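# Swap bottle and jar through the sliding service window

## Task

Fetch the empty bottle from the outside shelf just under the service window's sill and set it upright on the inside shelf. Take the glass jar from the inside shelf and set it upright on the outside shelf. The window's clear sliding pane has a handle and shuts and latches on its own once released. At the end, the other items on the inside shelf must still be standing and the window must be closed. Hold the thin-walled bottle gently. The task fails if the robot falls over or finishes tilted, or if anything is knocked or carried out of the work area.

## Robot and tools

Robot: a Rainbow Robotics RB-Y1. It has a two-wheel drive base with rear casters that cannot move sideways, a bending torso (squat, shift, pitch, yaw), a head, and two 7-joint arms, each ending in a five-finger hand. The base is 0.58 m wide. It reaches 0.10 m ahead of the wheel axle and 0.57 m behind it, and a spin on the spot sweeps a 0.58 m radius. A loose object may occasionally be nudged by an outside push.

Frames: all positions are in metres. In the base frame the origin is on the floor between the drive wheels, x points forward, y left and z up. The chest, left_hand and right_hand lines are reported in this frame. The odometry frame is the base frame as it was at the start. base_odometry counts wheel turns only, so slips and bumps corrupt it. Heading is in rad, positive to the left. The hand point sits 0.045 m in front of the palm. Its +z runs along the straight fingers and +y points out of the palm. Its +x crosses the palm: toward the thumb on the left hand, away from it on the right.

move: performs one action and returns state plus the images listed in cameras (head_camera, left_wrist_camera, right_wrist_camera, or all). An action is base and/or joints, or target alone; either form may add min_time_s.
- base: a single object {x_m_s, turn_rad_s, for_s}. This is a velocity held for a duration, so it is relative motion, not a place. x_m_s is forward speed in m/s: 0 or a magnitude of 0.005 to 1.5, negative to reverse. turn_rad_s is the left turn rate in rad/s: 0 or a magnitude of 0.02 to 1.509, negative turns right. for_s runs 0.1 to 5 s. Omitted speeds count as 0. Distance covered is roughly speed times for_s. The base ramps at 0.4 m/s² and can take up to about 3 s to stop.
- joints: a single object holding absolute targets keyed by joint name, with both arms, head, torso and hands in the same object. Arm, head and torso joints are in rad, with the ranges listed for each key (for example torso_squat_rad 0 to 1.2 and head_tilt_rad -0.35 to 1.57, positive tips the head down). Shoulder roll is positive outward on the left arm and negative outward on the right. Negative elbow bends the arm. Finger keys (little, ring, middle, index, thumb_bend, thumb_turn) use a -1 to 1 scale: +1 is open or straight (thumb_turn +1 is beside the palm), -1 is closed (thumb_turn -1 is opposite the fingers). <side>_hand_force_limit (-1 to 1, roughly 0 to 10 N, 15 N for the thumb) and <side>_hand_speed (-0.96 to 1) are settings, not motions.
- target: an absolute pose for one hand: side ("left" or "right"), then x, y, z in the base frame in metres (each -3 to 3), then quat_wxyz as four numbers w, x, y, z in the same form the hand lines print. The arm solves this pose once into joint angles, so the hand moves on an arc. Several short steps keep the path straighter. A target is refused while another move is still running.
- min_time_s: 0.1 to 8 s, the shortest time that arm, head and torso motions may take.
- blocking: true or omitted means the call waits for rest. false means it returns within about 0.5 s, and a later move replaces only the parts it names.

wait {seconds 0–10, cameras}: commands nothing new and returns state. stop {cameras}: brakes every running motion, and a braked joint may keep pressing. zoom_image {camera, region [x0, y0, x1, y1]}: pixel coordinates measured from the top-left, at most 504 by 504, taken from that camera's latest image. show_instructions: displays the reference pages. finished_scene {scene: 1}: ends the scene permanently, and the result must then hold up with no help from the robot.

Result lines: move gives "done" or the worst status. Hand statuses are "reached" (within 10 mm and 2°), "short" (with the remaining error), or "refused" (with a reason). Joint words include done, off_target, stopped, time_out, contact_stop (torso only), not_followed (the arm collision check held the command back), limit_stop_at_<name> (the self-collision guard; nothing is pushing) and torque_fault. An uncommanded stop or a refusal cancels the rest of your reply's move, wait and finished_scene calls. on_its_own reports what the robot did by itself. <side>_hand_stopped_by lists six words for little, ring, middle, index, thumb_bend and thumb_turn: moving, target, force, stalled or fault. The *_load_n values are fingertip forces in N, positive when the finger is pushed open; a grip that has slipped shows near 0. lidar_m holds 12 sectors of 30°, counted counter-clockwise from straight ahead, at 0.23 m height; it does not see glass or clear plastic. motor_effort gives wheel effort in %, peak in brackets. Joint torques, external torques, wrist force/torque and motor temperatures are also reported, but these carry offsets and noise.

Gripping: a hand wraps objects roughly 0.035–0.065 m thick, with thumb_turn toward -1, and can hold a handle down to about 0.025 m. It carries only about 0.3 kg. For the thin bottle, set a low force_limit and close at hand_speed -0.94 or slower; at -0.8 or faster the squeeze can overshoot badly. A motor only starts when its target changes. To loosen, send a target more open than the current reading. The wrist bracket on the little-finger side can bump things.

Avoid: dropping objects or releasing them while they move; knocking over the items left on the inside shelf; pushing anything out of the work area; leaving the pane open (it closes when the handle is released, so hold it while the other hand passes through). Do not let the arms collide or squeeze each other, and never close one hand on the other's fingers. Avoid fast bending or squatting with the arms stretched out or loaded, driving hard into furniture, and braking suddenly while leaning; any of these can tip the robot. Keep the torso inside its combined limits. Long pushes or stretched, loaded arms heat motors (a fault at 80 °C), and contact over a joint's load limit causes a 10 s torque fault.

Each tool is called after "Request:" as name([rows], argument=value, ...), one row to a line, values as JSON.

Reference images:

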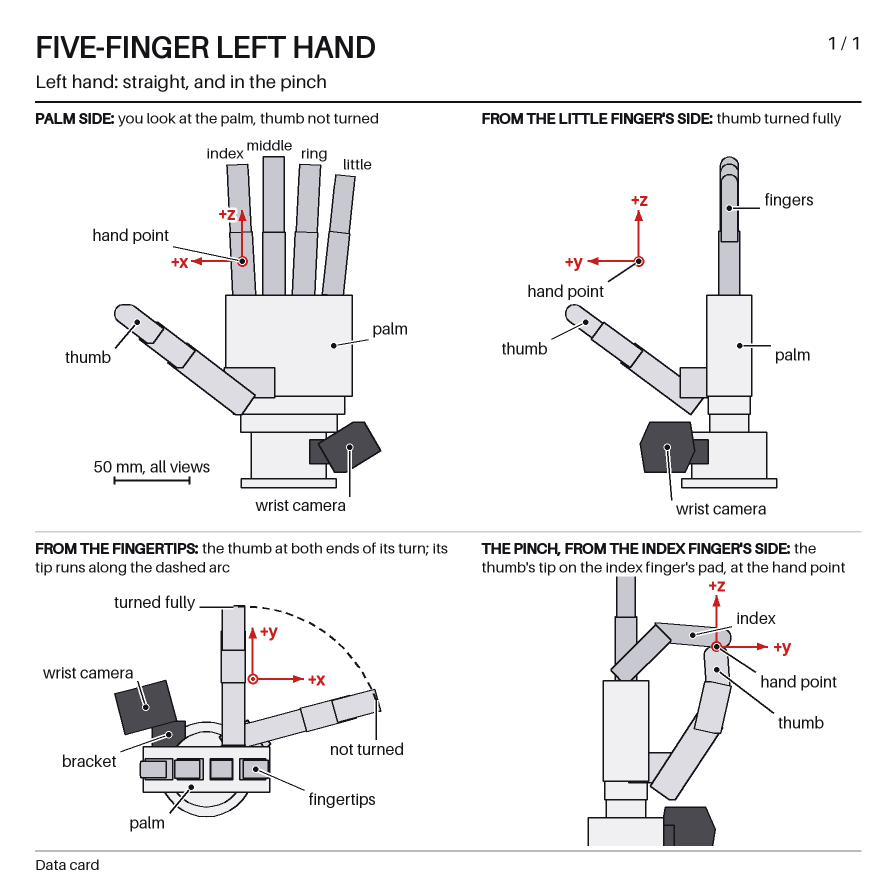

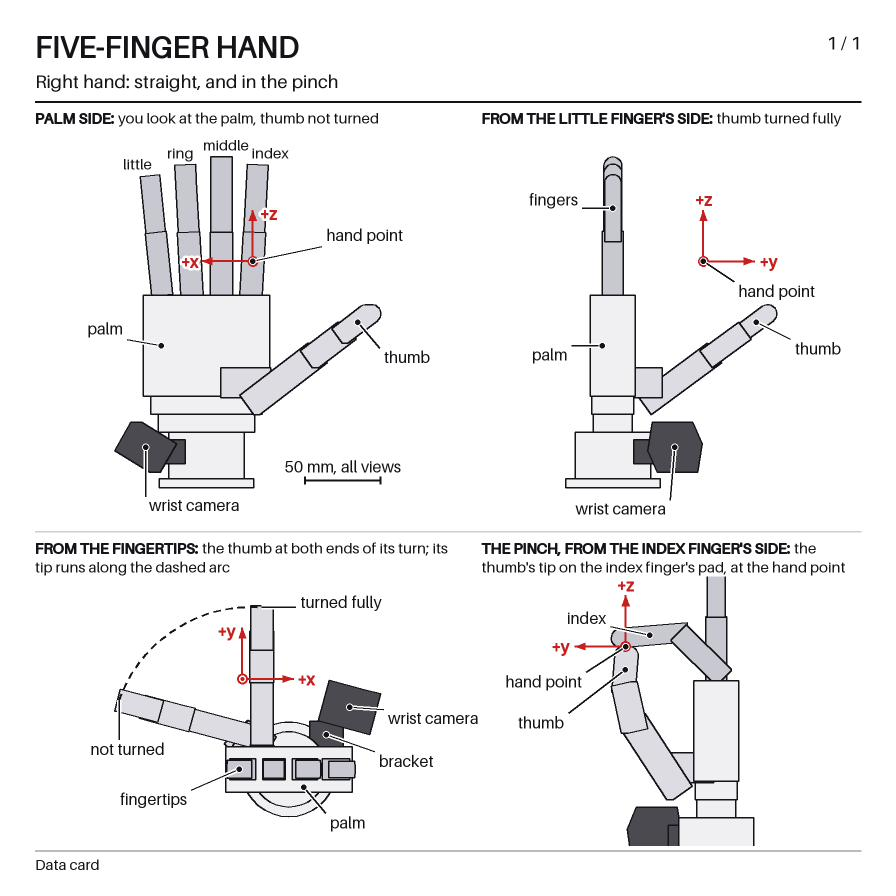

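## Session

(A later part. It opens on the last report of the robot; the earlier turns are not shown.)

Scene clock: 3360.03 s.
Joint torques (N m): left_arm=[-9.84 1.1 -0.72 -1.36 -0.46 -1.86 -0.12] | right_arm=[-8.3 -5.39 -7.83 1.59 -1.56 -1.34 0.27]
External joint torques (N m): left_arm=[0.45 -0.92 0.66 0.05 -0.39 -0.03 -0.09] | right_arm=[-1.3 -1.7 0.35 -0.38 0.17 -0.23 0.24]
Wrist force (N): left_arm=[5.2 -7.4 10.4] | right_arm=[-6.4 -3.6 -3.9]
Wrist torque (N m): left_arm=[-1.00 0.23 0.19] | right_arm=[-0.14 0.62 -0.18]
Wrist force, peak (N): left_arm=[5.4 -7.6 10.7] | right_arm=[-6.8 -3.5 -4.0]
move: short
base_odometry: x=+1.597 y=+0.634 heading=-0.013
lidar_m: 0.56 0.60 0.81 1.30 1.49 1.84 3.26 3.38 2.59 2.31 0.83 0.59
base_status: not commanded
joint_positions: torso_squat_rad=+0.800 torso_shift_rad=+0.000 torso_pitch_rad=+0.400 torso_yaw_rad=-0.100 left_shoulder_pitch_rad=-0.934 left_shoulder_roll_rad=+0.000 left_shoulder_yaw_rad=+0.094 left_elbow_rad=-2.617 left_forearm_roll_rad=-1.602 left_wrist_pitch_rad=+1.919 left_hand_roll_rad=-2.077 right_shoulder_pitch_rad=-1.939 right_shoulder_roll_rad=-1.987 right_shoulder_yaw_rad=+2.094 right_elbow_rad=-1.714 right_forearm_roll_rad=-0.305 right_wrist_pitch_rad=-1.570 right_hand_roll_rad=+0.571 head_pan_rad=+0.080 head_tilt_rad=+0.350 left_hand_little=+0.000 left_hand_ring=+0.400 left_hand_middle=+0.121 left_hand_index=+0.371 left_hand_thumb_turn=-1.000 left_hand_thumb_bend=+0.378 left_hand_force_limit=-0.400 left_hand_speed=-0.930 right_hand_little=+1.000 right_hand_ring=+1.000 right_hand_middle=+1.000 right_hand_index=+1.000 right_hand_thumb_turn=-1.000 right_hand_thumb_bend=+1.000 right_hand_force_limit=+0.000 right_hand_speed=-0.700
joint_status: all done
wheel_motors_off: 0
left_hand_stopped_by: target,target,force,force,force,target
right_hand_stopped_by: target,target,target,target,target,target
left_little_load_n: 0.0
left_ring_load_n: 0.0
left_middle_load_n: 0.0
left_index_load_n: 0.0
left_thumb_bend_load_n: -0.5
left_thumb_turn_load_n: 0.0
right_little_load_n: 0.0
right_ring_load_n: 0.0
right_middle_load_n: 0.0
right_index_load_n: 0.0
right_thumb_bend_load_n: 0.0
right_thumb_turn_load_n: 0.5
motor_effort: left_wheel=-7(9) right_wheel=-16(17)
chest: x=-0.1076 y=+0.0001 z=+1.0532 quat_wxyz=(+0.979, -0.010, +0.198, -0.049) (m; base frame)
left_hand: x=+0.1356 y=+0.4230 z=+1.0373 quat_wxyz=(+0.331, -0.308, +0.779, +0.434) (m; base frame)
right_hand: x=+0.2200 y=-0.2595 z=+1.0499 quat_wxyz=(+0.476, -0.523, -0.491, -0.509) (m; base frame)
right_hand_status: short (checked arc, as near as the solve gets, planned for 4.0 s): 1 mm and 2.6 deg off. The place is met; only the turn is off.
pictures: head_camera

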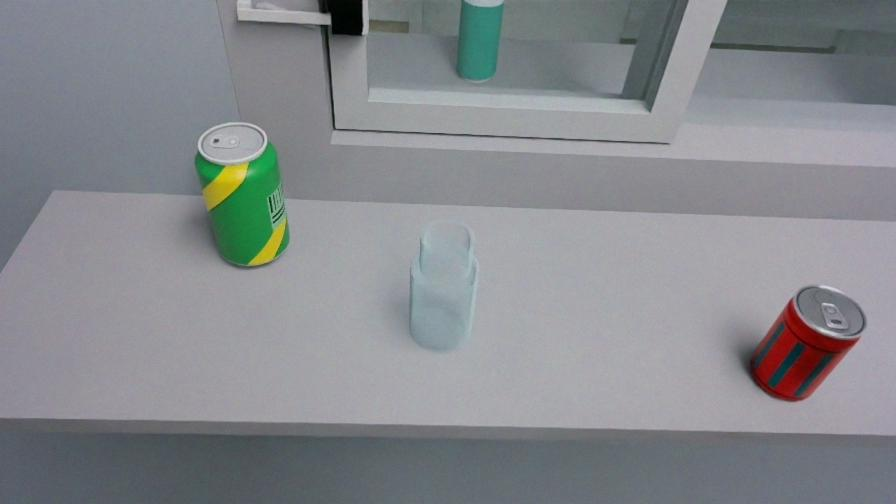

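Request:
move(base={"x_m_s": -0.1, "for_s": 1.0}, joints={"right_hand_speed": 0.2, "right_hand_thumb_bend": -0.7})

Request:
move(joints={"right_hand_index": 0, "right_hand_middle": 0, "right_hand_ring": 0, "right_hand_little": 0})

Request:
move(target={"side":"right","x":0.42,"y":-0.10,"z":1.02,"quat_wxyz":[0.5792,-0.4056,-0.4056,-0.5792]}, min_time_s=4)

Request:
move(target={"side":"right","x":0.55,"y":0.08,"z":1.0,"quat_wxyz":[0.5792,-0.4056,-0.4056,-0.5792]}, min_time_s=4, cameras=["head_camera"])

Scene clock: 3516.73 s.
Joint torques (N m): left_arm=[-9.89 1.34 -0.37 -1.25 -0.32 -1.85 -0.14] | right_arm=[-7.91 -4.06 -8.04 1.68 -1.82 -1.38 0.29]
External joint torques (N m): left_arm=[0.4 -0.68 1.01 0.16 -0.25 -0.02 -0.12] | right_arm=[-0.92 -0.38 0.13 -0.29 -0.09 -0.28 0.27]
Wrist force (N): left_arm=[5.3 -7.6 10.4] | right_arm=[-6.2 -3.3 -3.9]
Wrist torque (N m): left_arm=[-1.01 0.20 0.20] | right_arm=[-0.08 0.59 -0.19]
Wrist force, peak (N): left_arm=[4.9 -8.0 10.8] | right_arm=[-6.5 -3.8 -4.3]
move: done
base_odometry: x=+1.497 y=+0.635 heading=-0.014
lidar_m: 0.67 0.68 0.95 1.57 1.46 2.40 3.16 3.26 2.61 2.51 0.97 0.70
base_status: done (sent for 1 of 1 s)
joint_positions: torso_squat_rad=+0.800 torso_shift_rad=+0.000 torso_pitch_rad=+0.400 torso_yaw_rad=-0.100 left_shoulder_pitch_rad=-0.934 left_shoulder_roll_rad=+0.000 left_shoulder_yaw_rad=+0.094 left_elbow_rad=-2.617 left_forearm_roll_rad=-1.602 left_wrist_pitch_rad=+1.919 left_hand_roll_rad=-2.077 right_shoulder_pitch_rad=-1.939 right_shoulder_roll_rad=-1.988 right_shoulder_yaw_rad=+2.094 right_elbow_rad=-1.714 right_forearm_roll_rad=-0.305 right_wrist_pitch_rad=-1.570 right_hand_roll_rad=+0.571 head_pan_rad=+0.080 head_tilt_rad=+0.350 left_hand_little=+0.000 left_hand_ring=+0.400 left_hand_middle=+0.121 left_hand_index=+0.371 left_hand_thumb_turn=-1.000 left_hand_thumb_bend=+0.378 left_hand_force_limit=-0.400 left_hand_speed=-0.930 right_hand_little=+1.000 right_hand_ring=+1.000 right_hand_middle=+1.000 right_hand_index=+1.000 right_hand_thumb_turn=-1.000 right_hand_thumb_bend=-0.700 right_hand_force_limit=+0.000 right_hand_speed=+0.200
joint_status: all done
wheel_motors_off: 0
left_hand_stopped_by: target,target,force,force,force,target
right_hand_stopped_by: target,target,target,target,target,target
left_little_load_n: 0.0
left_ring_load_n: 0.0
left_middle_load_n: 0.0
left_index_load_n: 0.0
left_thumb_bend_load_n: 0.0
left_thumb_turn_load_n: 0.5
right_little_load_n: 0.0
right_ring_load_n: 0.0
right_middle_load_n: 0.0
right_index_load_n: 0.0
right_thumb_bend_load_n: 0.0
right_thumb_turn_load_n: 0.0
motor_effort: left_wheel=-14(31) right_wheel=+14(39)
chest: x=-0.1075 y=+0.0001 z=+1.0532 quat_wxyz=(+0.979, -0.010, +0.198, -0.049) (m; base frame)
left_hand: x=+0.1357 y=+0.4230 z=+1.0372 quat_wxyz=(+0.331, -0.308, +0.779, +0.434) (m; base frame)
right_hand: x=+0.2200 y=-0.2595 z=+1.0499 quat_wxyz=(+0.476, -0.523, -0.491, -0.509) (m; base frame)
pictures: none

Scene clock: 3517.53 s.
Joint torques (N m): left_arm=[-9.81 1.29 -0.41 -1.33 -0.35 -1.97 -0.16] | right_arm=[-7.44 -4.35 -7.9 2.1 -1.7 -1.48 0.33]
External joint torques (N m): left_arm=[0.47 -0.72 0.97 0.07 -0.29 -0.14 -0.13] | right_arm=[-0.45 -0.67 0.29 0.13 0.02 -0.37 0.3]
Wrist force (N): left_arm=[5.2 -7.7 10.3] | right_arm=[-6.8 -3.7 -4.1]
Wrist torque (N m): left_arm=[-1.04 0.22 0.20] | right_arm=[-0.12 0.70 -0.20]
Wrist force, peak (N): left_arm=[5.3 -7.5 10.6] | right_arm=[-6.8 -3.7 -4.1]
move: done
base_odometry: x=+1.497 y=+0.635 heading=-0.014
lidar_m: 0.66 0.69 0.94 1.59 1.44 2.38 3.16 3.27 2.60 2.52 0.97 0.70
base_status: not commanded
joint_positions: torso_squat_rad=+0.800 torso_shift_rad=+0.000 torso_pitch_rad=+0.400 torso_yaw_rad=-0.100 left_shoulder_pitch_rad=-0.934 left_shoulder_roll_rad=+0.000 left_shoulder_yaw_rad=+0.094 left_elbow_rad=-2.617 left_forearm_roll_rad=-1.602 left_wrist_pitch_rad=+1.919 left_hand_roll_rad=-2.077 right_shoulder_pitch_rad=-1.939 right_shoulder_roll_rad=-1.988 right_shoulder_yaw_rad=+2.094 right_elbow_rad=-1.714 right_forearm_roll_rad=-0.305 right_wrist_pitch_rad=-1.570 right_hand_roll_rad=+0.571 head_pan_rad=+0.080 head_tilt_rad=+0.350 left_hand_little=+0.000 left_hand_ring=+0.400 left_hand_middle=+0.121 left_hand_index=+0.371 left_hand_thumb_turn=-1.000 left_hand_thumb_bend=+0.378 left_hand_force_limit=-0.400 left_hand_speed=-0.930 right_hand_little=+0.000 right_hand_ring=+0.000 right_hand_middle=+0.000 right_hand_index=+0.000 right_hand_thumb_turn=-1.000 right_hand_thumb_bend=-0.700 right_hand_force_limit=+0.000 right_hand_speed=+0.200
joint_status: all done
wheel_motors_off: 0
left_hand_stopped_by: target,target,force,force,force,target
right_hand_stopped_by: target,target,target,target,target,target
left_little_load_n: 0.0
left_ring_load_n: 0.0
left_middle_load_n: 0.0
left_index_load_n: 0.0
left_thumb_bend_load_n: 0.0
left_thumb_turn_load_n: 0.0
right_little_load_n: 0.0
right_ring_load_n: 0.0
right_middle_load_n: 0.5
right_index_load_n: 0.0
right_thumb_bend_load_n: 0.5
right_thumb_turn_load_n: 0.5
motor_effort: left_wheel=-15(18) right_wheel=+15(15)
chest: x=-0.1075 y=+0.0001 z=+1.0532 quat_wxyz=(+0.979, -0.010, +0.198, -0.049) (m; base frame)
left_hand: x=+0.1357 y=+0.4230 z=+1.0372 quat_wxyz=(+0.331, -0.308, +0.779, +0.434) (m; base frame)
right_hand: x=+0.2200 y=-0.2595 z=+1.0499 quat_wxyz=(+0.476, -0.523, -0.491, -0.509) (m; base frame)
pictures: none

Scene clock: 3521.87 s.
Joint torques (N m): left_arm=[-9.68 1.61 -0.5 -1.17 -0.47 -1.86 -0.18] | right_arm=[-16.95 -9.68 -9.44 0.93 -1.81 -1.18 -0.29]
External joint torques (N m): left_arm=[0.61 -0.4 0.88 0.24 -0.41 -0.03 -0.15] | right_arm=[3.12 2.19 -1.6 0.58 -0.17 -0.32 -0.32]
Wrist force (N): left_arm=[5.3 -7.7 10.5] | right_arm=[-5.8 -3.8 -5.6]
Wrist torque (N m): left_arm=[-1.04 0.21 0.20] | right_arm=[-0.07 0.64 -0.33]
Wrist force, peak (N): left_arm=[5.2 -7.6 10.7] | right_arm=[-6.3 -3.7 -5.8]
move: done
base_odometry: x=+1.497 y=+0.635 heading=-0.014
lidar_m: 0.66 0.69 0.94 1.59 1.43 2.39 3.15 3.29 2.60 2.51 0.98 0.71
base_status: not commanded
joint_positions: torso_squat_rad=+0.800 torso_shift_rad=+0.000 torso_pitch_rad=+0.400 torso_yaw_rad=-0.100 left_shoulder_pitch_rad=-0.934 left_shoulder_roll_rad=+0.000 left_shoulder_yaw_rad=+0.094 left_elbow_rad=-2.617 left_forearm_roll_rad=-1.602 left_wrist_pitch_rad=+1.919 left_hand_roll_rad=-2.077 right_shoulder_pitch_rad=-1.417 right_shoulder_roll_rad=-0.947 right_shoulder_yaw_rad=+1.315 right_elbow_rad=-0.857 right_forearm_roll_rad=-0.455 right_wrist_pitch_rad=-1.570 right_hand_roll_rad=+0.461 head_pan_rad=+0.080 head_tilt_rad=+0.350 left_hand_little=+0.000 left_hand_ring=+0.400 left_hand_middle=+0.121 left_hand_index=+0.371 left_hand_thumb_turn=-1.000 left_hand_thumb_bend=+0.378 left_hand_force_limit=-0.400 left_hand_speed=-0.930 right_hand_little=+0.000 right_hand_ring=+0.000 right_hand_middle=+0.000 right_hand_index=+0.000 right_hand_thumb_turn=-1.000 right_hand_thumb_bend=-0.700 right_hand_force_limit=+0.000 right_hand_speed=+0.200
joint_status: all done
wheel_motors_off: 0
left_hand_stopped_by: target,target,force,force,force,target
right_hand_stopped_by: target,target,target,target,target,target
left_little_load_n: 0.0
left_ring_load_n: 0.0
left_middle_load_n: 0.0
left_index_load_n: 0.0
left_thumb_bend_load_n: 0.0
left_thumb_turn_load_n: 0.0
right_little_load_n: 0.0
right_ring_load_n: 0.0
right_middle_load_n: 0.5
right_index_load_n: 0.0
right_thumb_bend_load_n: 0.0
right_thumb_turn_load_n: 0.0
motor_effort: left_wheel=-16(18) right_wheel=+15(16)
chest: x=-0.1075 y=+0.0001 z=+1.0532 quat_wxyz=(+0.979, -0.010, +0.198, -0.049) (m; base frame)
left_hand: x=+0.1357 y=+0.4230 z=+1.0372 quat_wxyz=(+0.331, -0.308, +0.779, +0.434) (m; base frame)
right_hand: x=+0.4200 y=-0.1003 z=+1.0200 quat_wxyz=(+0.575, -0.411, -0.403, -0.581) (m; base frame)
right_hand_status: reached (checked arc, planned for 4.0 s): 0 mm and 0.9 deg off.
pictures: none

Scene clock: 3526.20 s.
Joint torques (N m): left_arm=[-9.96 1.07 -0.22 -1.16 -0.5 -1.82 -0.16] | right_arm=[-24.36 -6.07 -3.79 0.95 -1.74 -0.67 -0.04]
External joint torques (N m): left_arm=[0.33 -0.95 1.16 0.25 -0.43 0.01 -0.13] | right_arm=[0.21 2.07 0.44 0.77 -0.22 0.25 -0.07]
Wrist force (N): left_arm=[5.1 -7.4 10.5] | right_arm=[-6.3 -3.3 -4.7]
Wrist torque (N m): left_arm=[-0.99 0.23 0.19] | right_arm=[-0.09 0.71 -0.38]
Wrist force, peak (N): left_arm=[5.4 -7.6 10.7] | right_arm=[-6.1 -3.5 -5.7]
move: short
base_odometry: x=+1.497 y=+0.635 heading=-0.014
lidar_m: 0.66 0.69 0.93 1.59 1.44 2.38 3.15 3.28 2.60 2.50 0.96 0.69
base_status: not commanded
joint_positions: torso_squat_rad=+0.800 torso_shift_rad=+0.000 torso_pitch_rad=+0.400 torso_yaw_rad=-0.100 left_shoulder_pitch_rad=-0.934 left_shoulder_roll_rad=+0.000 left_shoulder_yaw_rad=+0.094 left_elbow_rad=-2.617 left_forearm_roll_rad=-1.602 left_wrist_pitch_rad=+1.919 left_hand_roll_rad=-2.077 right_shoulder_pitch_rad=-1.687 right_shoulder_roll_rad=-0.319 right_shoulder_yaw_rad=+1.322 right_elbow_rad=-0.267 right_forearm_roll_rad=-0.466 right_wrist_pitch_rad=-1.145 right_hand_roll_rad=+0.405 head_pan_rad=+0.080 head_tilt_rad=+0.350 left_hand_little=+0.000 left_hand_ring=+0.400 left_hand_middle=+0.121 left_hand_index=+0.371 left_hand_thumb_turn=-1.000 left_hand_thumb_bend=+0.378 left_hand_force_limit=-0.400 left_hand_speed=-0.930 right_hand_little=+0.000 right_hand_ring=+0.000 right_hand_middle=+0.000 right_hand_index=+0.000 right_hand_thumb_turn=-1.000 right_hand_thumb_bend=-0.700 right_hand_force_limit=+0.000 right_hand_speed=+0.200
joint_status: all done
wheel_motors_off: 0
left_hand_stopped_by: target,target,force,force,force,target
right_hand_stopped_by: target,target,target,target,target,target
left_little_load_n: 0.0
left_ring_load_n: 0.0
left_middle_load_n: 0.0
left_index_load_n: 0.0
left_thumb_bend_load_n: 0.0
left_thumb_turn_load_n: 0.0
right_little_load_n: 0.0
right_ring_load_n: 0.0
right_middle_load_n: 0.5
right_index_load_n: 0.0
right_thumb_bend_load_n: 0.5
right_thumb_turn_load_n: 0.5
motor_effort: left_wheel=-15(18) right_wheel=+12(17)
chest: x=-0.1075 y=+0.0001 z=+1.0532 quat_wxyz=(+0.979, -0.010, +0.198, -0.049) (m; base frame)
left_hand: x=+0.1357 y=+0.4230 z=+1.0372 quat_wxyz=(+0.331, -0.308, +0.779, +0.434) (m; base frame)
right_hand: x=+0.5494 y=+0.0796 z=+1.0002 quat_wxyz=(+0.488, -0.514, -0.346, -0.615) (m; base frame)
right_hand_status: short (checked arc, as near as the solve gets, planned for 4.0 s): 1 mm and 18.2 deg off. The place is met; only the turn is off.
pictures: head_camera

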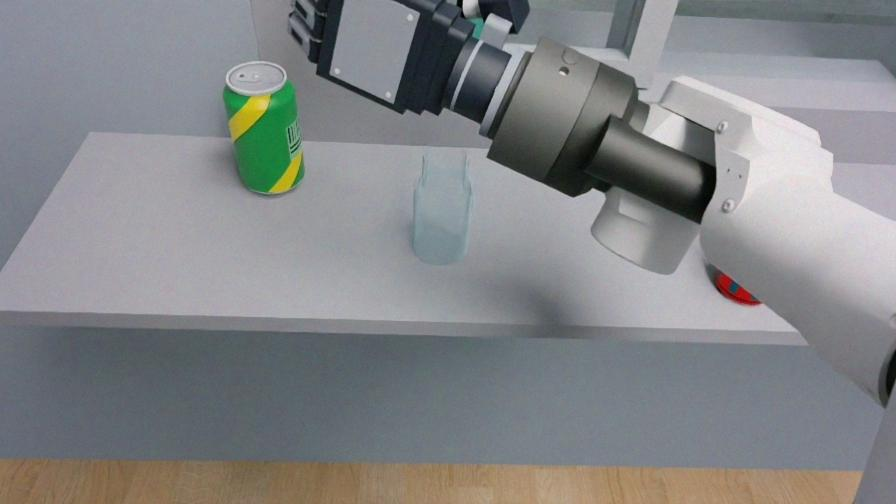

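Request:
move(target={"side":"right","x":0.42,"y":-0.05,"z":1.03,"quat_wxyz":[0.5792,-0.4056,-0.4056,-0.5792]}, min_time_s=3.5)

Request:
move(base={"x_m_s": -0.1, "for_s": 1.2})

Request:
move(target={"side":"right","x":0.47,"y":0.02,"z":1.0,"quat_wxyz":[0.5792,-0.4056,-0.4056,-0.5792]}, min_time_s=3)

Request:
move(target={"side":"right","x":0.503,"y":0.094,"z":1.0,"quat_wxyz":[0.5792,-0.4056,-0.4056,-0.5792]}, min_time_s=3)

Request:
move(target={"side":"right","x":0.503,"y":-0.05,"z":1.0,"quat_wxyz":[0.562,-0.428,-0.395,-0.589]}, min_time_s=3)

Request:
move(target={"side":"right","x":0.503,"y":-0.228,"z":1.0,"quat_wxyz":[0.528,-0.470,-0.374,-0.6]}, min_time_s=3, cameras=["head_camera"])

Scene clock: 3549.77 s.
Joint torques (N m): left_arm=[-9.95 1.23 -0.19 -1.28 -0.32 -1.85 -0.14] | right_arm=[-17.74 -11.81 -11 -0.38 -1.41 -1.21 0.41]
External joint torques (N m): left_arm=[0.33 -0.79 1.19 0.12 -0.25 -0.02 -0.11] | right_arm=[2.75 -0.89 -2.32 -0.01 0.18 -0.32 0.37]
Wrist force (N): left_arm=[5.3 -7.6 10.4] | right_arm=[-6.2 -3.7 -5.5]
Wrist torque (N m): left_arm=[-1.02 0.21 0.19] | right_arm=[-0.07 0.70 -0.22]
Wrist force, peak (N): left_arm=[5.2 -7.6 10.8] | right_arm=[-5.9 -3.6 -6.0]
move: done
base_odometry: x=+1.497 y=+0.635 heading=-0.014
lidar_m: 0.66 0.69 0.96 1.59 1.44 2.38 3.16 3.28 2.60 2.50 0.96 0.70
base_status: not commanded
joint_positions: torso_squat_rad=+0.800 torso_shift_rad=+0.000 torso_pitch_rad=+0.400 torso_yaw_rad=-0.100 left_shoulder_pitch_rad=-0.934 left_shoulder_roll_rad=+0.000 left_shoulder_yaw_rad=+0.094 left_elbow_rad=-2.617 left_forearm_roll_rad=-1.602 left_wrist_pitch_rad=+1.919 left_hand_roll_rad=-2.077 right_shoulder_pitch_rad=-1.437 right_shoulder_roll_rad=-0.917 right_shoulder_yaw_rad=+1.271 right_elbow_rad=-0.982 right_forearm_roll_rad=-0.427 right_wrist_pitch_rad=-1.424 right_hand_roll_rad=+0.484 head_pan_rad=+0.080 head_tilt_rad=+0.350 left_hand_little=+0.000 left_hand_ring=+0.400 left_hand_middle=+0.121 left_hand_index=+0.371 left_hand_thumb_turn=-1.000 left_hand_thumb_bend=+0.378 left_hand_force_limit=-0.400 left_hand_speed=-0.930 right_hand_little=+0.000 right_hand_ring=+0.000 right_hand_middle=+0.000 right_hand_index=+0.000 right_hand_thumb_turn=-1.000 right_hand_thumb_bend=-0.700 right_hand_force_limit=+0.000 right_hand_speed=+0.200
joint_status: all done
wheel_motors_off: 0
left_hand_stopped_by: target,target,force,force,force,target
right_hand_stopped_by: target,target,target,target,target,target
left_little_load_n: 0.0
left_ring_load_n: 0.0
left_middle_load_n: 0.0
left_index_load_n: 0.0
left_thumb_bend_load_n: 0.0
left_thumb_turn_load_n: 0.0
right_little_load_n: 0.0
right_ring_load_n: 0.0
right_middle_load_n: 0.5
right_index_load_n: 0.0
right_thumb_bend_load_n: 0.0
right_thumb_turn_load_n: 0.5
motor_effort: left_wheel=-15(18) right_wheel=+13(16)
chest: x=-0.1075 y=+0.0001 z=+1.0532 quat_wxyz=(+0.979, -0.010, +0.198, -0.049) (m; base frame)
left_hand: x=+0.1357 y=+0.4230 z=+1.0372 quat_wxyz=(+0.331, -0.308, +0.779, +0.434) (m; base frame)
right_hand: x=+0.4199 y=-0.0498 z=+1.0299 quat_wxyz=(+0.580, -0.405, -0.406, -0.579) (m; base frame)
right_hand_status: reached (checked arc, planned for 3.5 s): 0 mm and 0.2 deg off.
pictures: none

Scene clock: 3551.77 s.
Joint torques (N m): left_arm=[-9.82 0.98 -0.41 -1.45 -0.41 -1.84 -0.16] | right_arm=[-18.27 -11.85 -10.5 -0.25 -1.47 -1.24 0.47]
External joint torques (N m): left_arm=[0.46 -1.03 0.97 -0.04 -0.35 -0.01 -0.14] | right_arm=[2.22 -0.92 -1.82 0.12 0.12 -0.35 0.43]
Wrist force (N): left_arm=[5.1 -7.5 10.4] | right_arm=[-6.2 -3.4 -5.5]
Wrist torque (N m): left_arm=[-1.00 0.24 0.19] | right_arm=[-0.02 0.69 -0.20]
Wrist force, peak (N): left_arm=[5.3 -7.7 10.6] | right_arm=[-6.1 -3.5 -5.8]
move: done
base_odometry: x=+1.377 y=+0.637 heading=-0.016
lidar_m: 0.79 0.81 1.11 1.30 1.40 2.30 3.05 3.16 3.04 2.50 1.14 0.82
base_status: done (sent for 1.2 of 1.2 s)
joint_positions: torso_squat_rad=+0.800 torso_shift_rad=+0.000 torso_pitch_rad=+0.400 torso_yaw_rad=-0.100 left_shoulder_pitch_rad=-0.934 left_shoulder_roll_rad=+0.000 left_shoulder_yaw_rad=+0.094 left_elbow_rad=-2.617 left_forearm_roll_rad=-1.602 left_wrist_pitch_rad=+1.919 left_hand_roll_rad=-2.077 right_shoulder_pitch_rad=-1.437 right_shoulder_roll_rad=-0.917 right_shoulder_yaw_rad=+1.271 right_elbow_rad=-0.982 right_forearm_roll_rad=-0.427 right_wrist_pitch_rad=-1.424 right_hand_roll_rad=+0.484 head_pan_rad=+0.080 head_tilt_rad=+0.350 left_hand_little=+0.000 left_hand_ring=+0.400 left_hand_middle=+0.121 left_hand_index=+0.371 left_hand_thumb_turn=-1.000 left_hand_thumb_bend=+0.378 left_hand_force_limit=-0.400 left_hand_speed=-0.930 right_hand_little=+0.000 right_hand_ring=+0.000 right_hand_middle=+0.000 right_hand_index=+0.000 right_hand_thumb_turn=-1.000 right_hand_thumb_bend=-0.700 right_hand_force_limit=+0.000 right_hand_speed=+0.200
joint_status: not commanded
wheel_motors_off: 0
left_hand_stopped_by: target,target,force,force,force,target
right_hand_stopped_by: target,target,target,target,target,target
left_little_load_n: 0.0
left_ring_load_n: 0.0
left_middle_load_n: 0.0
left_index_load_n: 0.0
left_thumb_bend_load_n: 0.0
left_thumb_turn_load_n: 0.0
right_little_load_n: 0.0
right_ring_load_n: 0.0
right_middle_load_n: 0.5
right_index_load_n: 0.0
right_thumb_bend_load_n: 0.5
right_thumb_turn_load_n: 0.5
motor_effort: left_wheel=-14(37) right_wheel=+11(32)
chest: x=-0.1075 y=+0.0001 z=+1.0532 quat_wxyz=(+0.979, -0.010, +0.198, -0.049) (m; base frame)
left_hand: x=+0.1357 y=+0.4230 z=+1.0372 quat_wxyz=(+0.331, -0.308, +0.779, +0.434) (m; base frame)
right_hand: x=+0.4199 y=-0.0498 z=+1.0298 quat_wxyz=(+0.580, -0.405, -0.406, -0.579) (m; base frame)
pictures: none

Scene clock: 3555.10 s.
Joint torques (N m): left_arm=[-9.95 1.47 -0.42 -1.24 -0.52 -1.9 -0.2] | right_arm=[-22.99 -7.21 -6.75 -0.93 -1.59 -1.03 -0.01]
External joint torques (N m): left_arm=[0.34 -0.55 0.96 0.17 -0.46 -0.07 -0.18] | right_arm=[0.21 1.49 -2.51 0.6 0.13 -0.32 -0.05]
Wrist force (N): left_arm=[5.3 -7.7 10.6] | right_arm=[-5.4 -3.9 -5.1]
Wrist torque (N m): left_arm=[-1.05 0.21 0.20] | right_arm=[-0.12 0.59 -0.30]
Wrist force, peak (N): left_arm=[5.3 -7.6 10.7] | right_arm=[-6.3 -4.1 -5.6]
move: done
base_odometry: x=+1.377 y=+0.637 heading=-0.016
lidar_m: 0.79 0.82 1.12 1.30 1.40 2.28 3.04 3.14 3.03 2.50 1.15 0.83
base_status: not commanded
joint_positions: torso_squat_rad=+0.800 torso_shift_rad=+0.000 torso_pitch_rad=+0.400 torso_yaw_rad=-0.100 left_shoulder_pitch_rad=-0.934 left_shoulder_roll_rad=+0.000 left_shoulder_yaw_rad=+0.094 left_elbow_rad=-2.617 left_forearm_roll_rad=-1.602 left_wrist_pitch_rad=+1.919 left_hand_roll_rad=-2.077 right_shoulder_pitch_rad=-1.541 right_shoulder_roll_rad=-0.439 right_shoulder_yaw_rad=+1.083 right_elbow_rad=-0.288 right_forearm_roll_rad=-0.192 right_wrist_pitch_rad=-1.570 right_hand_roll_rad=+0.368 head_pan_rad=+0.080 head_tilt_rad=+0.350 left_hand_little=+0.000 left_hand_ring=+0.400 left_hand_middle=+0.121 left_hand_index=+0.371 left_hand_thumb_turn=-1.000 left_hand_thumb_bend=+0.378 left_hand_force_limit=-0.400 left_hand_speed=-0.930 right_hand_little=+0.000 right_hand_ring=+0.000 right_hand_middle=+0.000 right_hand_index=+0.000 right_hand_thumb_turn=-1.000 right_hand_thumb_bend=-0.700 right_hand_force_limit=+0.000 right_hand_speed=+0.200
joint_status: all done
wheel_motors_off: 0
left_hand_stopped_by: target,target,force,force,force,target
right_hand_stopped_by: target,target,target,target,target,target
left_little_load_n: 0.0
left_ring_load_n: 0.5
left_middle_load_n: 0.0
left_index_load_n: 0.0
left_thumb_bend_load_n: 0.0
left_thumb_turn_load_n: 0.5
right_little_load_n: 0.0
right_ring_load_n: 0.0
right_middle_load_n: 0.5
right_index_load_n: 0.0
right_thumb_bend_load_n: 0.5
right_thumb_turn_load_n: 0.5
motor_effort: left_wheel=-13(15) right_wheel=+13(15)
chest: x=-0.1075 y=+0.0001 z=+1.0532 quat_wxyz=(+0.979, -0.010, +0.198, -0.049) (m; base frame)
left_hand: x=+0.1357 y=+0.4230 z=+1.0372 quat_wxyz=(+0.331, -0.308, +0.779, +0.434) (m; base frame)
right_hand: x=+0.4696 y=+0.0198 z=+0.9999 quat_wxyz=(+0.570, -0.418, -0.400, -0.584) (m; base frame)
right_hand_status: reached (checked arc, as near as the solve gets, planned for 3.0 s): 0 mm and 2.0 deg off.
pictures: none

Scene clock: 3558.43 s.
Joint torques (N m): left_arm=[-9.82 1.17 -0.28 -1.18 -0.48 -1.95 -0.19] | right_arm=[-24.04 -5.78 -6.16 -1.36 -1.81 -0.57 0.4]
External joint torques (N m): left_arm=[0.47 -0.84 1.11 0.23 -0.42 -0.11 -0.17] | right_arm=[-0.12 1.82 -2.05 0.63 -0.17 0.25 0.36]
Wrist force (N): left_arm=[5.0 -7.5 10.6] | right_arm=[-5.8 -3.5 -5.2]
Wrist torque (N m): left_arm=[-1.01 0.26 0.18] | right_arm=[-0.06 0.68 -0.17]
Wrist force, peak (N): left_arm=[5.2 -7.7 10.6] | right_arm=[-5.7 -3.9 -5.6]
move: short
base_odometry: x=+1.377 y=+0.637 heading=-0.016
lidar_m: 0.79 0.81 1.12 1.29 1.39 2.30 3.04 3.15 3.05 2.50 1.13 0.81
base_status: not commanded
joint_positions: torso_squat_rad=+0.800 torso_shift_rad=+0.000 torso_pitch_rad=+0.400 torso_yaw_rad=-0.100 left_shoulder_pitch_rad=-0.934 left_shoulder_roll_rad=+0.000 left_shoulder_yaw_rad=+0.094 left_elbow_rad=-2.617 left_forearm_roll_rad=-1.602 left_wrist_pitch_rad=+1.919 left_hand_roll_rad=-2.077 right_shoulder_pitch_rad=-1.622 right_shoulder_roll_rad=-0.299 right_shoulder_yaw_rad=+1.083 right_elbow_rad=-0.267 right_forearm_roll_rad=-0.196 right_wrist_pitch_rad=-1.316 right_hand_roll_rad=+0.393 head_pan_rad=+0.080 head_tilt_rad=+0.350 left_hand_little=+0.000 left_hand_ring=+0.400 left_hand_middle=+0.121 left_hand_index=+0.371 left_hand_thumb_turn=-1.000 left_hand_thumb_bend=+0.378 left_hand_force_limit=-0.400 left_hand_speed=-0.930 right_hand_little=+0.000 right_hand_ring=+0.000 right_hand_middle=+0.000 right_hand_index=+0.000 right_hand_thumb_turn=-1.000 right_hand_thumb_bend=-0.700 right_hand_force_limit=+0.000 right_hand_speed=+0.200
joint_status: all done
wheel_motors_off: 0
left_hand_stopped_by: target,target,force,force,force,target
right_hand_stopped_by: target,target,target,target,target,target
left_little_load_n: 0.0
left_ring_load_n: 0.0
left_middle_load_n: 0.0
left_index_load_n: 0.0
left_thumb_bend_load_n: 0.0
left_thumb_turn_load_n: 0.0
right_little_load_n: 0.0
right_ring_load_n: 0.0
right_middle_load_n: 0.5
right_index_load_n: 0.0
right_thumb_bend_load_n: 0.0
right_thumb_turn_load_n: 0.0
motor_effort: left_wheel=-13(16) right_wheel=+14(16)
chest: x=-0.1075 y=+0.0001 z=+1.0532 quat_wxyz=(+0.979, -0.010, +0.198, -0.049) (m; base frame)
left_hand: x=+0.1357 y=+0.4230 z=+1.0372 quat_wxyz=(+0.331, -0.308, +0.779, +0.434) (m; base frame)
right_hand: x=+0.5024 y=+0.0937 z=+0.9999 quat_wxyz=(+0.537, -0.460, -0.380, -0.596) (m; base frame)
right_hand_status: short (checked arc, as near as the solve gets, planned for 3.0 s): 1 mm and 8.6 deg off. The place is met; only the turn is off.
pictures: none

Scene clock: 3561.77 s.
Joint torques (N m): left_arm=[-9.84 1.04 -0.66 -1.5 -0.44 -1.88 -0.11] | right_arm=[-19.32 -11.36 -6.2 -0.72 -2.01 -0.97 -0.25]
External joint torques (N m): left_arm=[0.44 -0.97 0.72 -0.09 -0.38 -0.04 -0.08] | right_arm=[3.8 -1.39 -2.03 0.44 -0.25 -0.28 -0.28]
Wrist force (N): left_arm=[5.0 -7.6 10.4] | right_arm=[-5.7 -3.4 -4.9]
Wrist torque (N m): left_arm=[-1.02 0.25 0.17] | right_arm=[-0.05 0.61 -0.31]
Wrist force, peak (N): left_arm=[5.3 -7.6 10.7] | right_arm=[-5.7 -3.8 -5.4]
move: short
base_odometry: x=+1.377 y=+0.637 heading=-0.016
lidar_m: 0.77 0.81 1.11 1.30 1.39 2.29 3.04 3.16 3.03 2.49 1.13 0.83
base_status: not commanded
joint_positions: torso_squat_rad=+0.800 torso_shift_rad=+0.000 torso_pitch_rad=+0.400 torso_yaw_rad=-0.100 left_shoulder_pitch_rad=-0.934 left_shoulder_roll_rad=+0.000 left_shoulder_yaw_rad=+0.094 left_elbow_rad=-2.617 left_forearm_roll_rad=-1.602 left_wrist_pitch_rad=+1.919 left_hand_roll_rad=-2.077 right_shoulder_pitch_rad=-1.526 right_shoulder_roll_rad=-0.545 right_shoulder_yaw_rad=+1.073 right_elbow_rad=-0.267 right_forearm_roll_rad=-0.201 right_wrist_pitch_rad=-1.547 right_hand_roll_rad=+0.316 head_pan_rad=+0.080 head_tilt_rad=+0.350 left_hand_little=+0.000 left_hand_ring=+0.400 left_hand_middle=+0.121 left_hand_index=+0.371 left_hand_thumb_turn=-1.000 left_hand_thumb_bend=+0.378 left_hand_force_limit=-0.400 left_hand_speed=-0.930 right_hand_little=+0.000 right_hand_ring=+0.000 right_hand_middle=+0.000 right_hand_index=+0.000 right_hand_thumb_turn=-1.000 right_hand_thumb_bend=-0.700 right_hand_force_limit=+0.000 right_hand_speed=+0.200
joint_status: all done
wheel_motors_off: 0
left_hand_stopped_by: target,target,force,force,force,target
right_hand_stopped_by: target,target,target,target,target,target
left_little_load_n: 0.0
left_ring_load_n: 0.0
left_middle_load_n: 0.0
left_index_load_n: 0.0
left_thumb_bend_load_n: -0.5
left_thumb_turn_load_n: 0.0
right_little_load_n: 0.0
right_ring_load_n: 0.0
right_middle_load_n: 0.5
right_index_load_n: 0.0
right_thumb_bend_load_n: 0.5
right_thumb_turn_load_n: 0.5
motor_effort: left_wheel=-13(16) right_wheel=+13(16)
chest: x=-0.1075 y=+0.0001 z=+1.0532 quat_wxyz=(+0.979, -0.010, +0.198, -0.049) (m; base frame)
left_hand: x=+0.1357 y=+0.4230 z=+1.0372 quat_wxyz=(+0.331, -0.308, +0.779, +0.434) (m; base frame)
right_hand: x=+0.5023 y=-0.0495 z=+1.0002 quat_wxyz=(+0.531, -0.464, -0.374, -0.602) (m; base frame)
right_hand_status: short (checked arc, as near as the solve gets, planned for 3.0 s): 1 mm and 6.1 deg off. The place is met; only the turn is off.
pictures: none

Scene clock: 3565.10 s.
Joint torques (N m): left_arm=[-9.99 1.22 -0.33 -1.18 -0.46 -1.91 -0.13] | right_arm=[-17.39 -15.2 -7.55 -2.05 -1.65 -0.78 -0.3]
External joint torques (N m): left_arm=[0.29 -0.79 1.05 0.23 -0.39 -0.08 -0.1] | right_arm=[2.82 -1.32 -2.54 -0.15 0.21 -0.23 -0.33]
Wrist force (N): left_arm=[5.1 -7.6 10.5] | right_arm=[-5.6 -3.3 -5.0]
Wrist torque (N m): left_arm=[-1.03 0.24 0.19] | right_arm=[-0.06 0.55 -0.32]
Wrist force, peak (N): left_arm=[5.2 -7.7 10.8] | right_arm=[-5.9 -3.7 -5.3]
move: short
base_odometry: x=+1.377 y=+0.637 heading=-0.016
lidar_m: 0.78 0.82 1.12 1.30 1.39 2.30 3.04 3.15 3.02 2.49 1.15 0.82
base_status: not commanded
joint_positions: torso_squat_rad=+0.800 torso_shift_rad=+0.000 torso_pitch_rad=+0.400 torso_yaw_rad=-0.100 left_shoulder_pitch_rad=-0.934 left_shoulder_roll_rad=+0.000 left_shoulder_yaw_rad=+0.094 left_elbow_rad=-2.617 left_forearm_roll_rad=-1.602 left_wrist_pitch_rad=+1.919 left_hand_roll_rad=-2.077 right_shoulder_pitch_rad=-1.343 right_shoulder_roll_rad=-0.856 right_shoulder_yaw_rad=+0.807 right_elbow_rad=-0.378 right_forearm_roll_rad=-0.023 right_wrist_pitch_rad=-1.570 right_hand_roll_rad=+0.194 head_pan_rad=+0.080 head_tilt_rad=+0.350 left_hand_little=+0.000 left_hand_ring=+0.400 left_hand_middle=+0.121 left_hand_index=+0.371 left_hand_thumb_turn=-1.000 left_hand_thumb_bend=+0.378 left_hand_force_limit=-0.400 left_hand_speed=-0.930 right_hand_little=+0.000 right_hand_ring=+0.000 right_hand_middle=+0.000 right_hand_index=+0.000 right_hand_thumb_turn=-1.000 right_hand_thumb_bend=-0.700 right_hand_force_limit=+0.000 right_hand_speed=+0.200
joint_status: all done
wheel_motors_off: 0
left_hand_stopped_by: target,target,force,force,force,target
right_hand_stopped_by: target,target,target,target,target,target
left_little_load_n: 0.0
left_ring_load_n: 0.0
left_middle_load_n: 0.0
left_index_load_n: 0.0
left_thumb_bend_load_n: 0.0
left_thumb_turn_load_n: 0.0
right_little_load_n: 0.0
right_ring_load_n: 0.0
right_middle_load_n: 0.5
right_index_load_n: 0.0
right_thumb_bend_load_n: 0.5
right_thumb_turn_load_n: 0.0
motor_effort: left_wheel=-13(16) right_wheel=+12(16)
chest: x=-0.1075 y=+0.0001 z=+1.0532 quat_wxyz=(+0.979, -0.010, +0.198, -0.049) (m; base frame)
left_hand: x=+0.1357 y=+0.4230 z=+1.0372 quat_wxyz=(+0.331, -0.308, +0.779, +0.434) (m; base frame)
right_hand: x=+0.5026 y=-0.2274 z=+1.0002 quat_wxyz=(+0.470, -0.528, -0.328, -0.627) (m; base frame)
right_hand_status: short (checked arc, as near as the solve gets, planned for 3.0 s): 1 mm and 11.2 deg off. The place is met; only the turn is off.
pictures: head_camera

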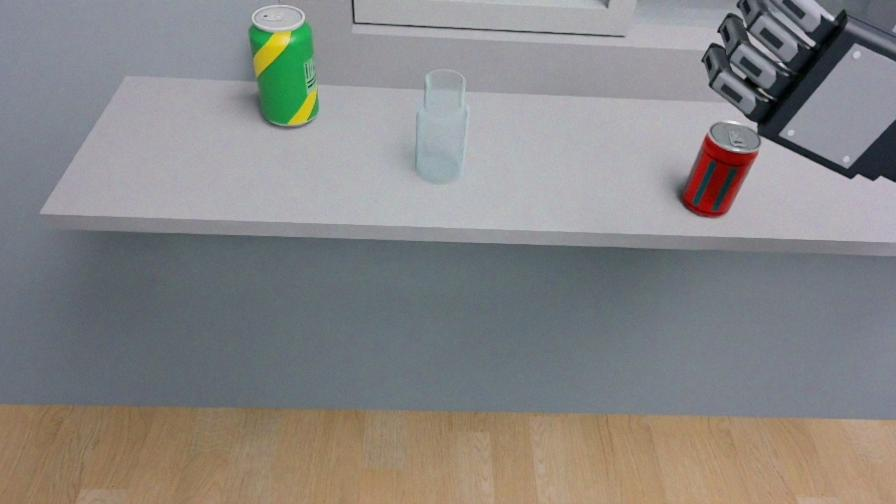

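Request:
move(target={"side":"right","x":0.42,"y":-0.15,"z":1.03,"quat_wxyz":[0.5792,-0.4056,-0.4056,-0.5792]}, min_time_s=3)

Request:
move(target={"side":"right","x":0.30,"y":-0.22,"z":1.05,"quat_wxyz":[0.54,-0.457,-0.45,-0.542]}, min_time_s=3)

Request:
move(target={"side":"right","x":0.22,"y":-0.26,"z":1.05,"quat_wxyz":[0.491,-0.508,-0.495,-0.505]}, min_time_s=3)

Request:
move(base={"x_m_s": 0.12, "for_s": 1.84}, joints={"left_hand_speed": 0.0, "left_hand_index": 1, "left_hand_middle": 1, "left_hand_ring": 1, "left_hand_little": 1, "left_hand_thumb_bend": 0.8}, cameras=["head_camera"])

Scene clock: 3589.20 s.
Joint torques (N m): left_arm=[-9.69 1.02 -0.27 -1.37 -0.47 -1.87 -0.08] | right_arm=[-15.62 -14.38 -9.3 -2.63 -1.56 -0.82 0.41]
External joint torques (N m): left_arm=[0.59 -0.99 1.11 0.04 -0.4 -0.04 -0.06] | right_arm=[2.99 -0.74 -1.67 0.24 0.25 -0.4 0.37]
Wrist force (N): left_arm=[5.2 -7.7 10.5] | right_arm=[-5.8 -3.9 -5.3]
Wrist torque (N m): left_arm=[-1.05 0.21 0.20] | right_arm=[-0.11 0.61 -0.14]
Wrist force, peak (N): left_arm=[5.1 -7.7 10.8] | right_arm=[-6.0 -4.1 -5.4]
move: short
base_odometry: x=+1.377 y=+0.637 heading=-0.016
lidar_m: 0.78 0.83 1.11 1.29 1.40 2.28 3.04 3.16 3.03 2.50 1.14 0.81
base_status: not commanded
joint_positions: torso_squat_rad=+0.800 torso_shift_rad=+0.000 torso_pitch_rad=+0.400 torso_yaw_rad=-0.100 left_shoulder_pitch_rad=-0.934 left_shoulder_roll_rad=+0.000 left_shoulder_yaw_rad=+0.094 left_elbow_rad=-2.617 left_forearm_roll_rad=-1.602 left_wrist_pitch_rad=+1.919 left_hand_roll_rad=-2.077 right_shoulder_pitch_rad=-1.177 right_shoulder_roll_rad=-0.926 right_shoulder_yaw_rad=+0.692 right_elbow_rad=-0.845 right_forearm_roll_rad=+0.000 right_wrist_pitch_rad=-1.570 right_hand_roll_rad=+0.201 head_pan_rad=+0.080 head_tilt_rad=+0.350 left_hand_little=+0.000 left_hand_ring=+0.400 left_hand_middle=+0.121 left_hand_index=+0.371 left_hand_thumb_turn=-1.000 left_hand_thumb_bend=+0.378 left_hand_force_limit=-0.400 left_hand_speed=-0.930 right_hand_little=+0.000 right_hand_ring=+0.000 right_hand_middle=+0.000 right_hand_index=+0.000 right_hand_thumb_turn=-1.000 right_hand_thumb_bend=-0.700 right_hand_force_limit=+0.000 right_hand_speed=+0.200
joint_status: all done
wheel_motors_off: 0
left_hand_stopped_by: target,target,force,force,force,target
right_hand_stopped_by: target,target,target,target,target,target
left_little_load_n: 0.0
left_ring_load_n: 0.0
left_middle_load_n: 0.0
left_index_load_n: 0.0
left_thumb_bend_load_n: 0.0
left_thumb_turn_load_n: 0.0
right_little_load_n: 0.0
right_ring_load_n: 0.0
right_middle_load_n: 0.5
right_index_load_n: 0.0
right_thumb_bend_load_n: 0.5
right_thumb_turn_load_n: 0.5
motor_effort: left_wheel=-15(16) right_wheel=+12(16)
chest: x=-0.1075 y=+0.0001 z=+1.0532 quat_wxyz=(+0.979, -0.010, +0.198, -0.049) (m; base frame)
left_hand: x=+0.1357 y=+0.4230 z=+1.0372 quat_wxyz=(+0.331, -0.308, +0.779, +0.434) (m; base frame)
right_hand: x=+0.4197 y=-0.1495 z=+1.0301 quat_wxyz=(+0.564, -0.426, -0.393, -0.588) (m; base frame)
right_hand_status: short (checked arc, as near as the solve gets, planned for 3.0 s): 1 mm and 3.4 deg off. The place is met; only the turn is off.
pictures: none

Scene clock: 3592.53 s.
Joint torques (N m): left_arm=[-9.91 1.11 -0.22 -1.37 -0.53 -1.85 -0.05] | right_arm=[-8.74 -18.31 -11.47 -0.77 -1.85 -0.21 0.31]
External joint torques (N m): left_arm=[0.37 -0.91 1.16 0.04 -0.46 -0.01 -0.02] | right_arm=[2.95 -0.82 -1.77 -0.2 0.04 0.35 0.28]
Wrist force (N): left_arm=[5.2 -7.5 10.6] | right_arm=[-6.0 -3.9 -4.4]
Wrist torque (N m): left_arm=[-1.01 0.23 0.18] | right_arm=[-0.18 0.63 -0.17]
Wrist force, peak (N): left_arm=[5.1 -7.8 10.7] | right_arm=[-6.1 -3.4 -5.8]
move: done
base_odometry: x=+1.377 y=+0.637 heading=-0.016
lidar_m: 0.78 0.82 1.11 1.30 1.39 2.30 3.04 3.16 3.03 2.49 1.15 0.82
base_status: not commanded
joint_positions: torso_squat_rad=+0.800 torso_shift_rad=+0.000 torso_pitch_rad=+0.400 torso_yaw_rad=-0.100 left_shoulder_pitch_rad=-0.934 left_shoulder_roll_rad=+0.000 left_shoulder_yaw_rad=+0.094 left_elbow_rad=-2.617 left_forearm_roll_rad=-1.602 left_wrist_pitch_rad=+1.919 left_hand_roll_rad=-2.077 right_shoulder_pitch_rad=-0.780 right_shoulder_roll_rad=-1.443 right_shoulder_yaw_rad=+0.593 right_elbow_rad=-1.401 right_forearm_roll_rad=-0.141 right_wrist_pitch_rad=-1.554 right_hand_roll_rad=+0.275 head_pan_rad=+0.080 head_tilt_rad=+0.350 left_hand_little=+0.000 left_hand_ring=+0.400 left_hand_middle=+0.121 left_hand_index=+0.371 left_hand_thumb_turn=-1.000 left_hand_thumb_bend=+0.378 left_hand_force_limit=-0.400 left_hand_speed=-0.930 right_hand_little=+0.000 right_hand_ring=+0.000 right_hand_middle=+0.000 right_hand_index=+0.000 right_hand_thumb_turn=-1.000 right_hand_thumb_bend=-0.700 right_hand_force_limit=+0.000 right_hand_speed=+0.200
joint_status: all done
wheel_motors_off: 0
left_hand_stopped_by: target,target,force,force,force,target
right_hand_stopped_by: target,target,target,target,target,target
left_little_load_n: 0.0
left_ring_load_n: 0.0
left_middle_load_n: 0.0
left_index_load_n: 0.0
left_thumb_bend_load_n: 0.0
left_thumb_turn_load_n: -0.5
right_little_load_n: -0.5
right_ring_load_n: 0.0
right_middle_load_n: 0.5
right_index_load_n: 0.0
right_thumb_bend_load_n: 0.5
right_thumb_turn_load_n: 0.0
motor_effort: left_wheel=-14(15) right_wheel=+13(15)
chest: x=-0.1075 y=+0.0001 z=+1.0532 quat_wxyz=(+0.979, -0.010, +0.198, -0.049) (m; base frame)
left_hand: x=+0.1357 y=+0.4230 z=+1.0372 quat_wxyz=(+0.331, -0.308, +0.779, +0.434) (m; base frame)
right_hand: x=+0.3000 y=-0.2199 z=+1.0500 quat_wxyz=(+0.541, -0.458, -0.451, -0.543) (m; base frame)
right_hand_status: reached (checked arc, planned for 3.0 s): 0 mm and 0.0 deg off.
pictures: none

Scene clock: 3595.87 s.
Joint torques (N m): left_arm=[-9.87 1.27 -0.24 -1.07 -0.34 -1.8 -0.17] | right_arm=[-7.09 -5.07 -7.23 1.8 -1.82 -1.46 0.13]
External joint torques (N m): left_arm=[0.41 -0.75 1.14 0.34 -0.27 0.03 -0.14] | right_arm=[-0.1 -1.38 0.96 -0.17 -0.09 -0.36 0.1]
Wrist force (N): left_arm=[5.2 -7.5 10.4] | right_arm=[-6.4 -3.4 -3.8]
Wrist torque (N m): left_arm=[-1.00 0.21 0.19] | right_arm=[-0.12 0.63 -0.20]
Wrist force, peak (N): left_arm=[5.4 -7.6 10.7] | right_arm=[-6.3 -4.2 -4.6]
move: short
base_odometry: x=+1.377 y=+0.637 heading=-0.016
lidar_m: 0.79 0.81 1.10 1.31 1.40 2.29 3.04 3.15 3.05 2.50 1.15 0.83
base_status: not commanded
joint_positions: torso_squat_rad=+0.800 torso_shift_rad=+0.000 torso_pitch_rad=+0.400 torso_yaw_rad=-0.100 left_shoulder_pitch_rad=-0.934 left_shoulder_roll_rad=+0.000 left_shoulder_yaw_rad=+0.094 left_elbow_rad=-2.617 left_forearm_roll_rad=-1.602 left_wrist_pitch_rad=+1.919 left_hand_roll_rad=-2.077 right_shoulder_pitch_rad=-1.939 right_shoulder_roll_rad=-1.988 right_shoulder_yaw_rad=+2.094 right_elbow_rad=-1.715 right_forearm_roll_rad=-0.305 right_wrist_pitch_rad=-1.570 right_hand_roll_rad=+0.571 head_pan_rad=+0.080 head_tilt_rad=+0.350 left_hand_little=+0.000 left_hand_ring=+0.400 left_hand_middle=+0.121 left_hand_index=+0.371 left_hand_thumb_turn=-1.000 left_hand_thumb_bend=+0.378 left_hand_force_limit=-0.400 left_hand_speed=-0.930 right_hand_little=+0.000 right_hand_ring=+0.000 right_hand_middle=+0.000 right_hand_index=+0.000 right_hand_thumb_turn=-1.000 right_hand_thumb_bend=-0.700 right_hand_force_limit=+0.000 right_hand_speed=+0.200
joint_status: all done
wheel_motors_off: 0
left_hand_stopped_by: target,target,force,force,force,target
right_hand_stopped_by: target,target,target,target,target,target
left_little_load_n: 0.0
left_ring_load_n: 0.0
left_middle_load_n: 0.0
left_index_load_n: 0.0
left_thumb_bend_load_n: 0.0
left_thumb_turn_load_n: 0.5
right_little_load_n: 0.0
right_ring_load_n: 0.0
right_middle_load_n: 0.5
right_index_load_n: 0.0
right_thumb_bend_load_n: 0.5
right_thumb_turn_load_n: 0.5
motor_effort: left_wheel=-14(16) right_wheel=+13(17)
chest: x=-0.1075 y=+0.0001 z=+1.0532 quat_wxyz=(+0.979, -0.010, +0.198, -0.049) (m; base frame)
left_hand: x=+0.1357 y=+0.4230 z=+1.0372 quat_wxyz=(+0.331, -0.308, +0.779, +0.434) (m; base frame)
right_hand: x=+0.2200 y=-0.2595 z=+1.0499 quat_wxyz=(+0.476, -0.523, -0.491, -0.509) (m; base frame)
right_hand_status: short (checked arc, as near as the solve gets, planned for 3.0 s): 1 mm and 2.6 deg off. The place is met; only the turn is off.
pictures: none

Scene clock: 3598.73 s.
Joint torques (N m): left_arm=[-9.82 0.93 -0.28 -1.18 -0.48 -1.87 -0.12] | right_arm=[-6.96 -4.2 -7.61 1.68 -1.89 -1.4 0.15]
External joint torques (N m): left_arm=[0.47 -1.08 1.1 0.24 -0.42 -0.04 -0.1] | right_arm=[0.03 -0.52 0.57 -0.3 -0.16 -0.29 0.12]
Wrist force (N): left_arm=[5.2 -7.4 10.6] | right_arm=[-6.5 -3.7 -4.0]
Wrist torque (N m): left_arm=[-1.01 0.22 0.20] | right_arm=[-0.13 0.66 -0.20]
Wrist force, peak (N): left_arm=[5.2 -7.9 10.8] | right_arm=[-6.5 -4.1 -4.1]
move: done
base_odometry: x=+1.597 y=+0.634 heading=-0.016
lidar_m: 0.56 0.58 0.80 1.30 1.50 1.86 3.26 3.37 2.60 2.36 0.83 0.60
base_status: done (sent for 1.83 of 1.83 s)
joint_positions: torso_squat_rad=+0.800 torso_shift_rad=+0.000 torso_pitch_rad=+0.400 torso_yaw_rad=-0.100 left_shoulder_pitch_rad=-0.934 left_shoulder_roll_rad=+0.000 left_shoulder_yaw_rad=+0.094 left_elbow_rad=-2.617 left_forearm_roll_rad=-1.602 left_wrist_pitch_rad=+1.919 left_hand_roll_rad=-2.077 right_shoulder_pitch_rad=-1.939 right_shoulder_roll_rad=-1.988 right_shoulder_yaw_rad=+2.094 right_elbow_rad=-1.715 right_forearm_roll_rad=-0.305 right_wrist_pitch_rad=-1.570 right_hand_roll_rad=+0.571 head_pan_rad=+0.080 head_tilt_rad=+0.350 left_hand_little=+1.000 left_hand_ring=+1.000 left_hand_middle=+1.000 left_hand_index=+1.000 left_hand_thumb_turn=-1.000 left_hand_thumb_bend=+0.800 left_hand_force_limit=-0.400 left_hand_speed=+0.000 right_hand_little=+0.000 right_hand_ring=+0.000 right_hand_middle=+0.000 right_hand_index=+0.000 right_hand_thumb_turn=-1.000 right_hand_thumb_bend=-0.700 right_hand_force_limit=+0.000 right_hand_speed=+0.200
joint_status: all done
wheel_motors_off: 0
left_hand_stopped_by: target,target,target,target,target,target
right_hand_stopped_by: target,target,target,target,target,target
left_little_load_n: 0.0
left_ring_load_n: 0.0
left_middle_load_n: 0.0
left_index_load_n: 0.0
left_thumb_bend_load_n: 0.0
left_thumb_turn_load_n: 0.0
right_little_load_n: 0.0
right_ring_load_n: 0.0
right_middle_load_n: 0.5
right_index_load_n: 0.0
right_thumb_bend_load_n: 0.0
right_thumb_turn_load_n: 0.5
motor_effort: left_wheel=-8(38) right_wheel=+11(39)
chest: x=-0.1075 y=+0.0001 z=+1.0532 quat_wxyz=(+0.979, -0.010, +0.198, -0.049) (m; base frame)
left_hand: x=+0.1357 y=+0.4230 z=+1.0372 quat_wxyz=(+0.331, -0.308, +0.779, +0.434) (m; base frame)
right_hand: x=+0.2200 y=-0.2595 z=+1.0499 quat_wxyz=(+0.476, -0.523, -0.491, -0.509) (m; base frame)
pictures: head_camera

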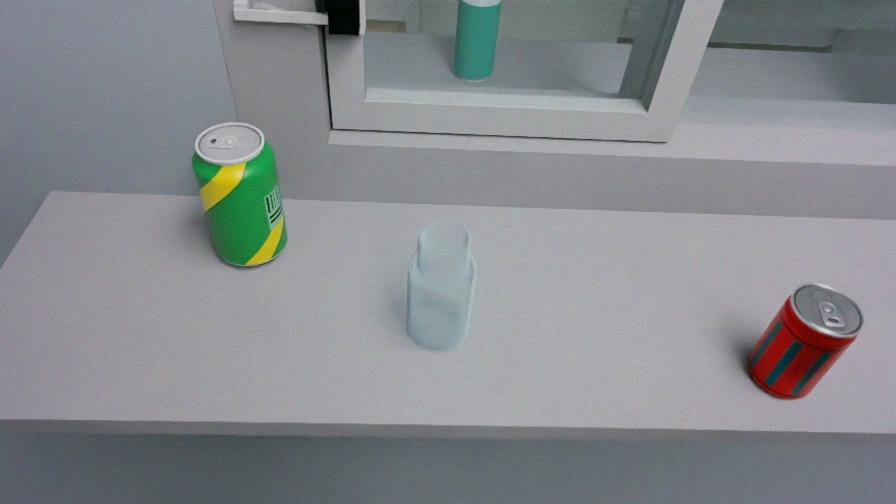

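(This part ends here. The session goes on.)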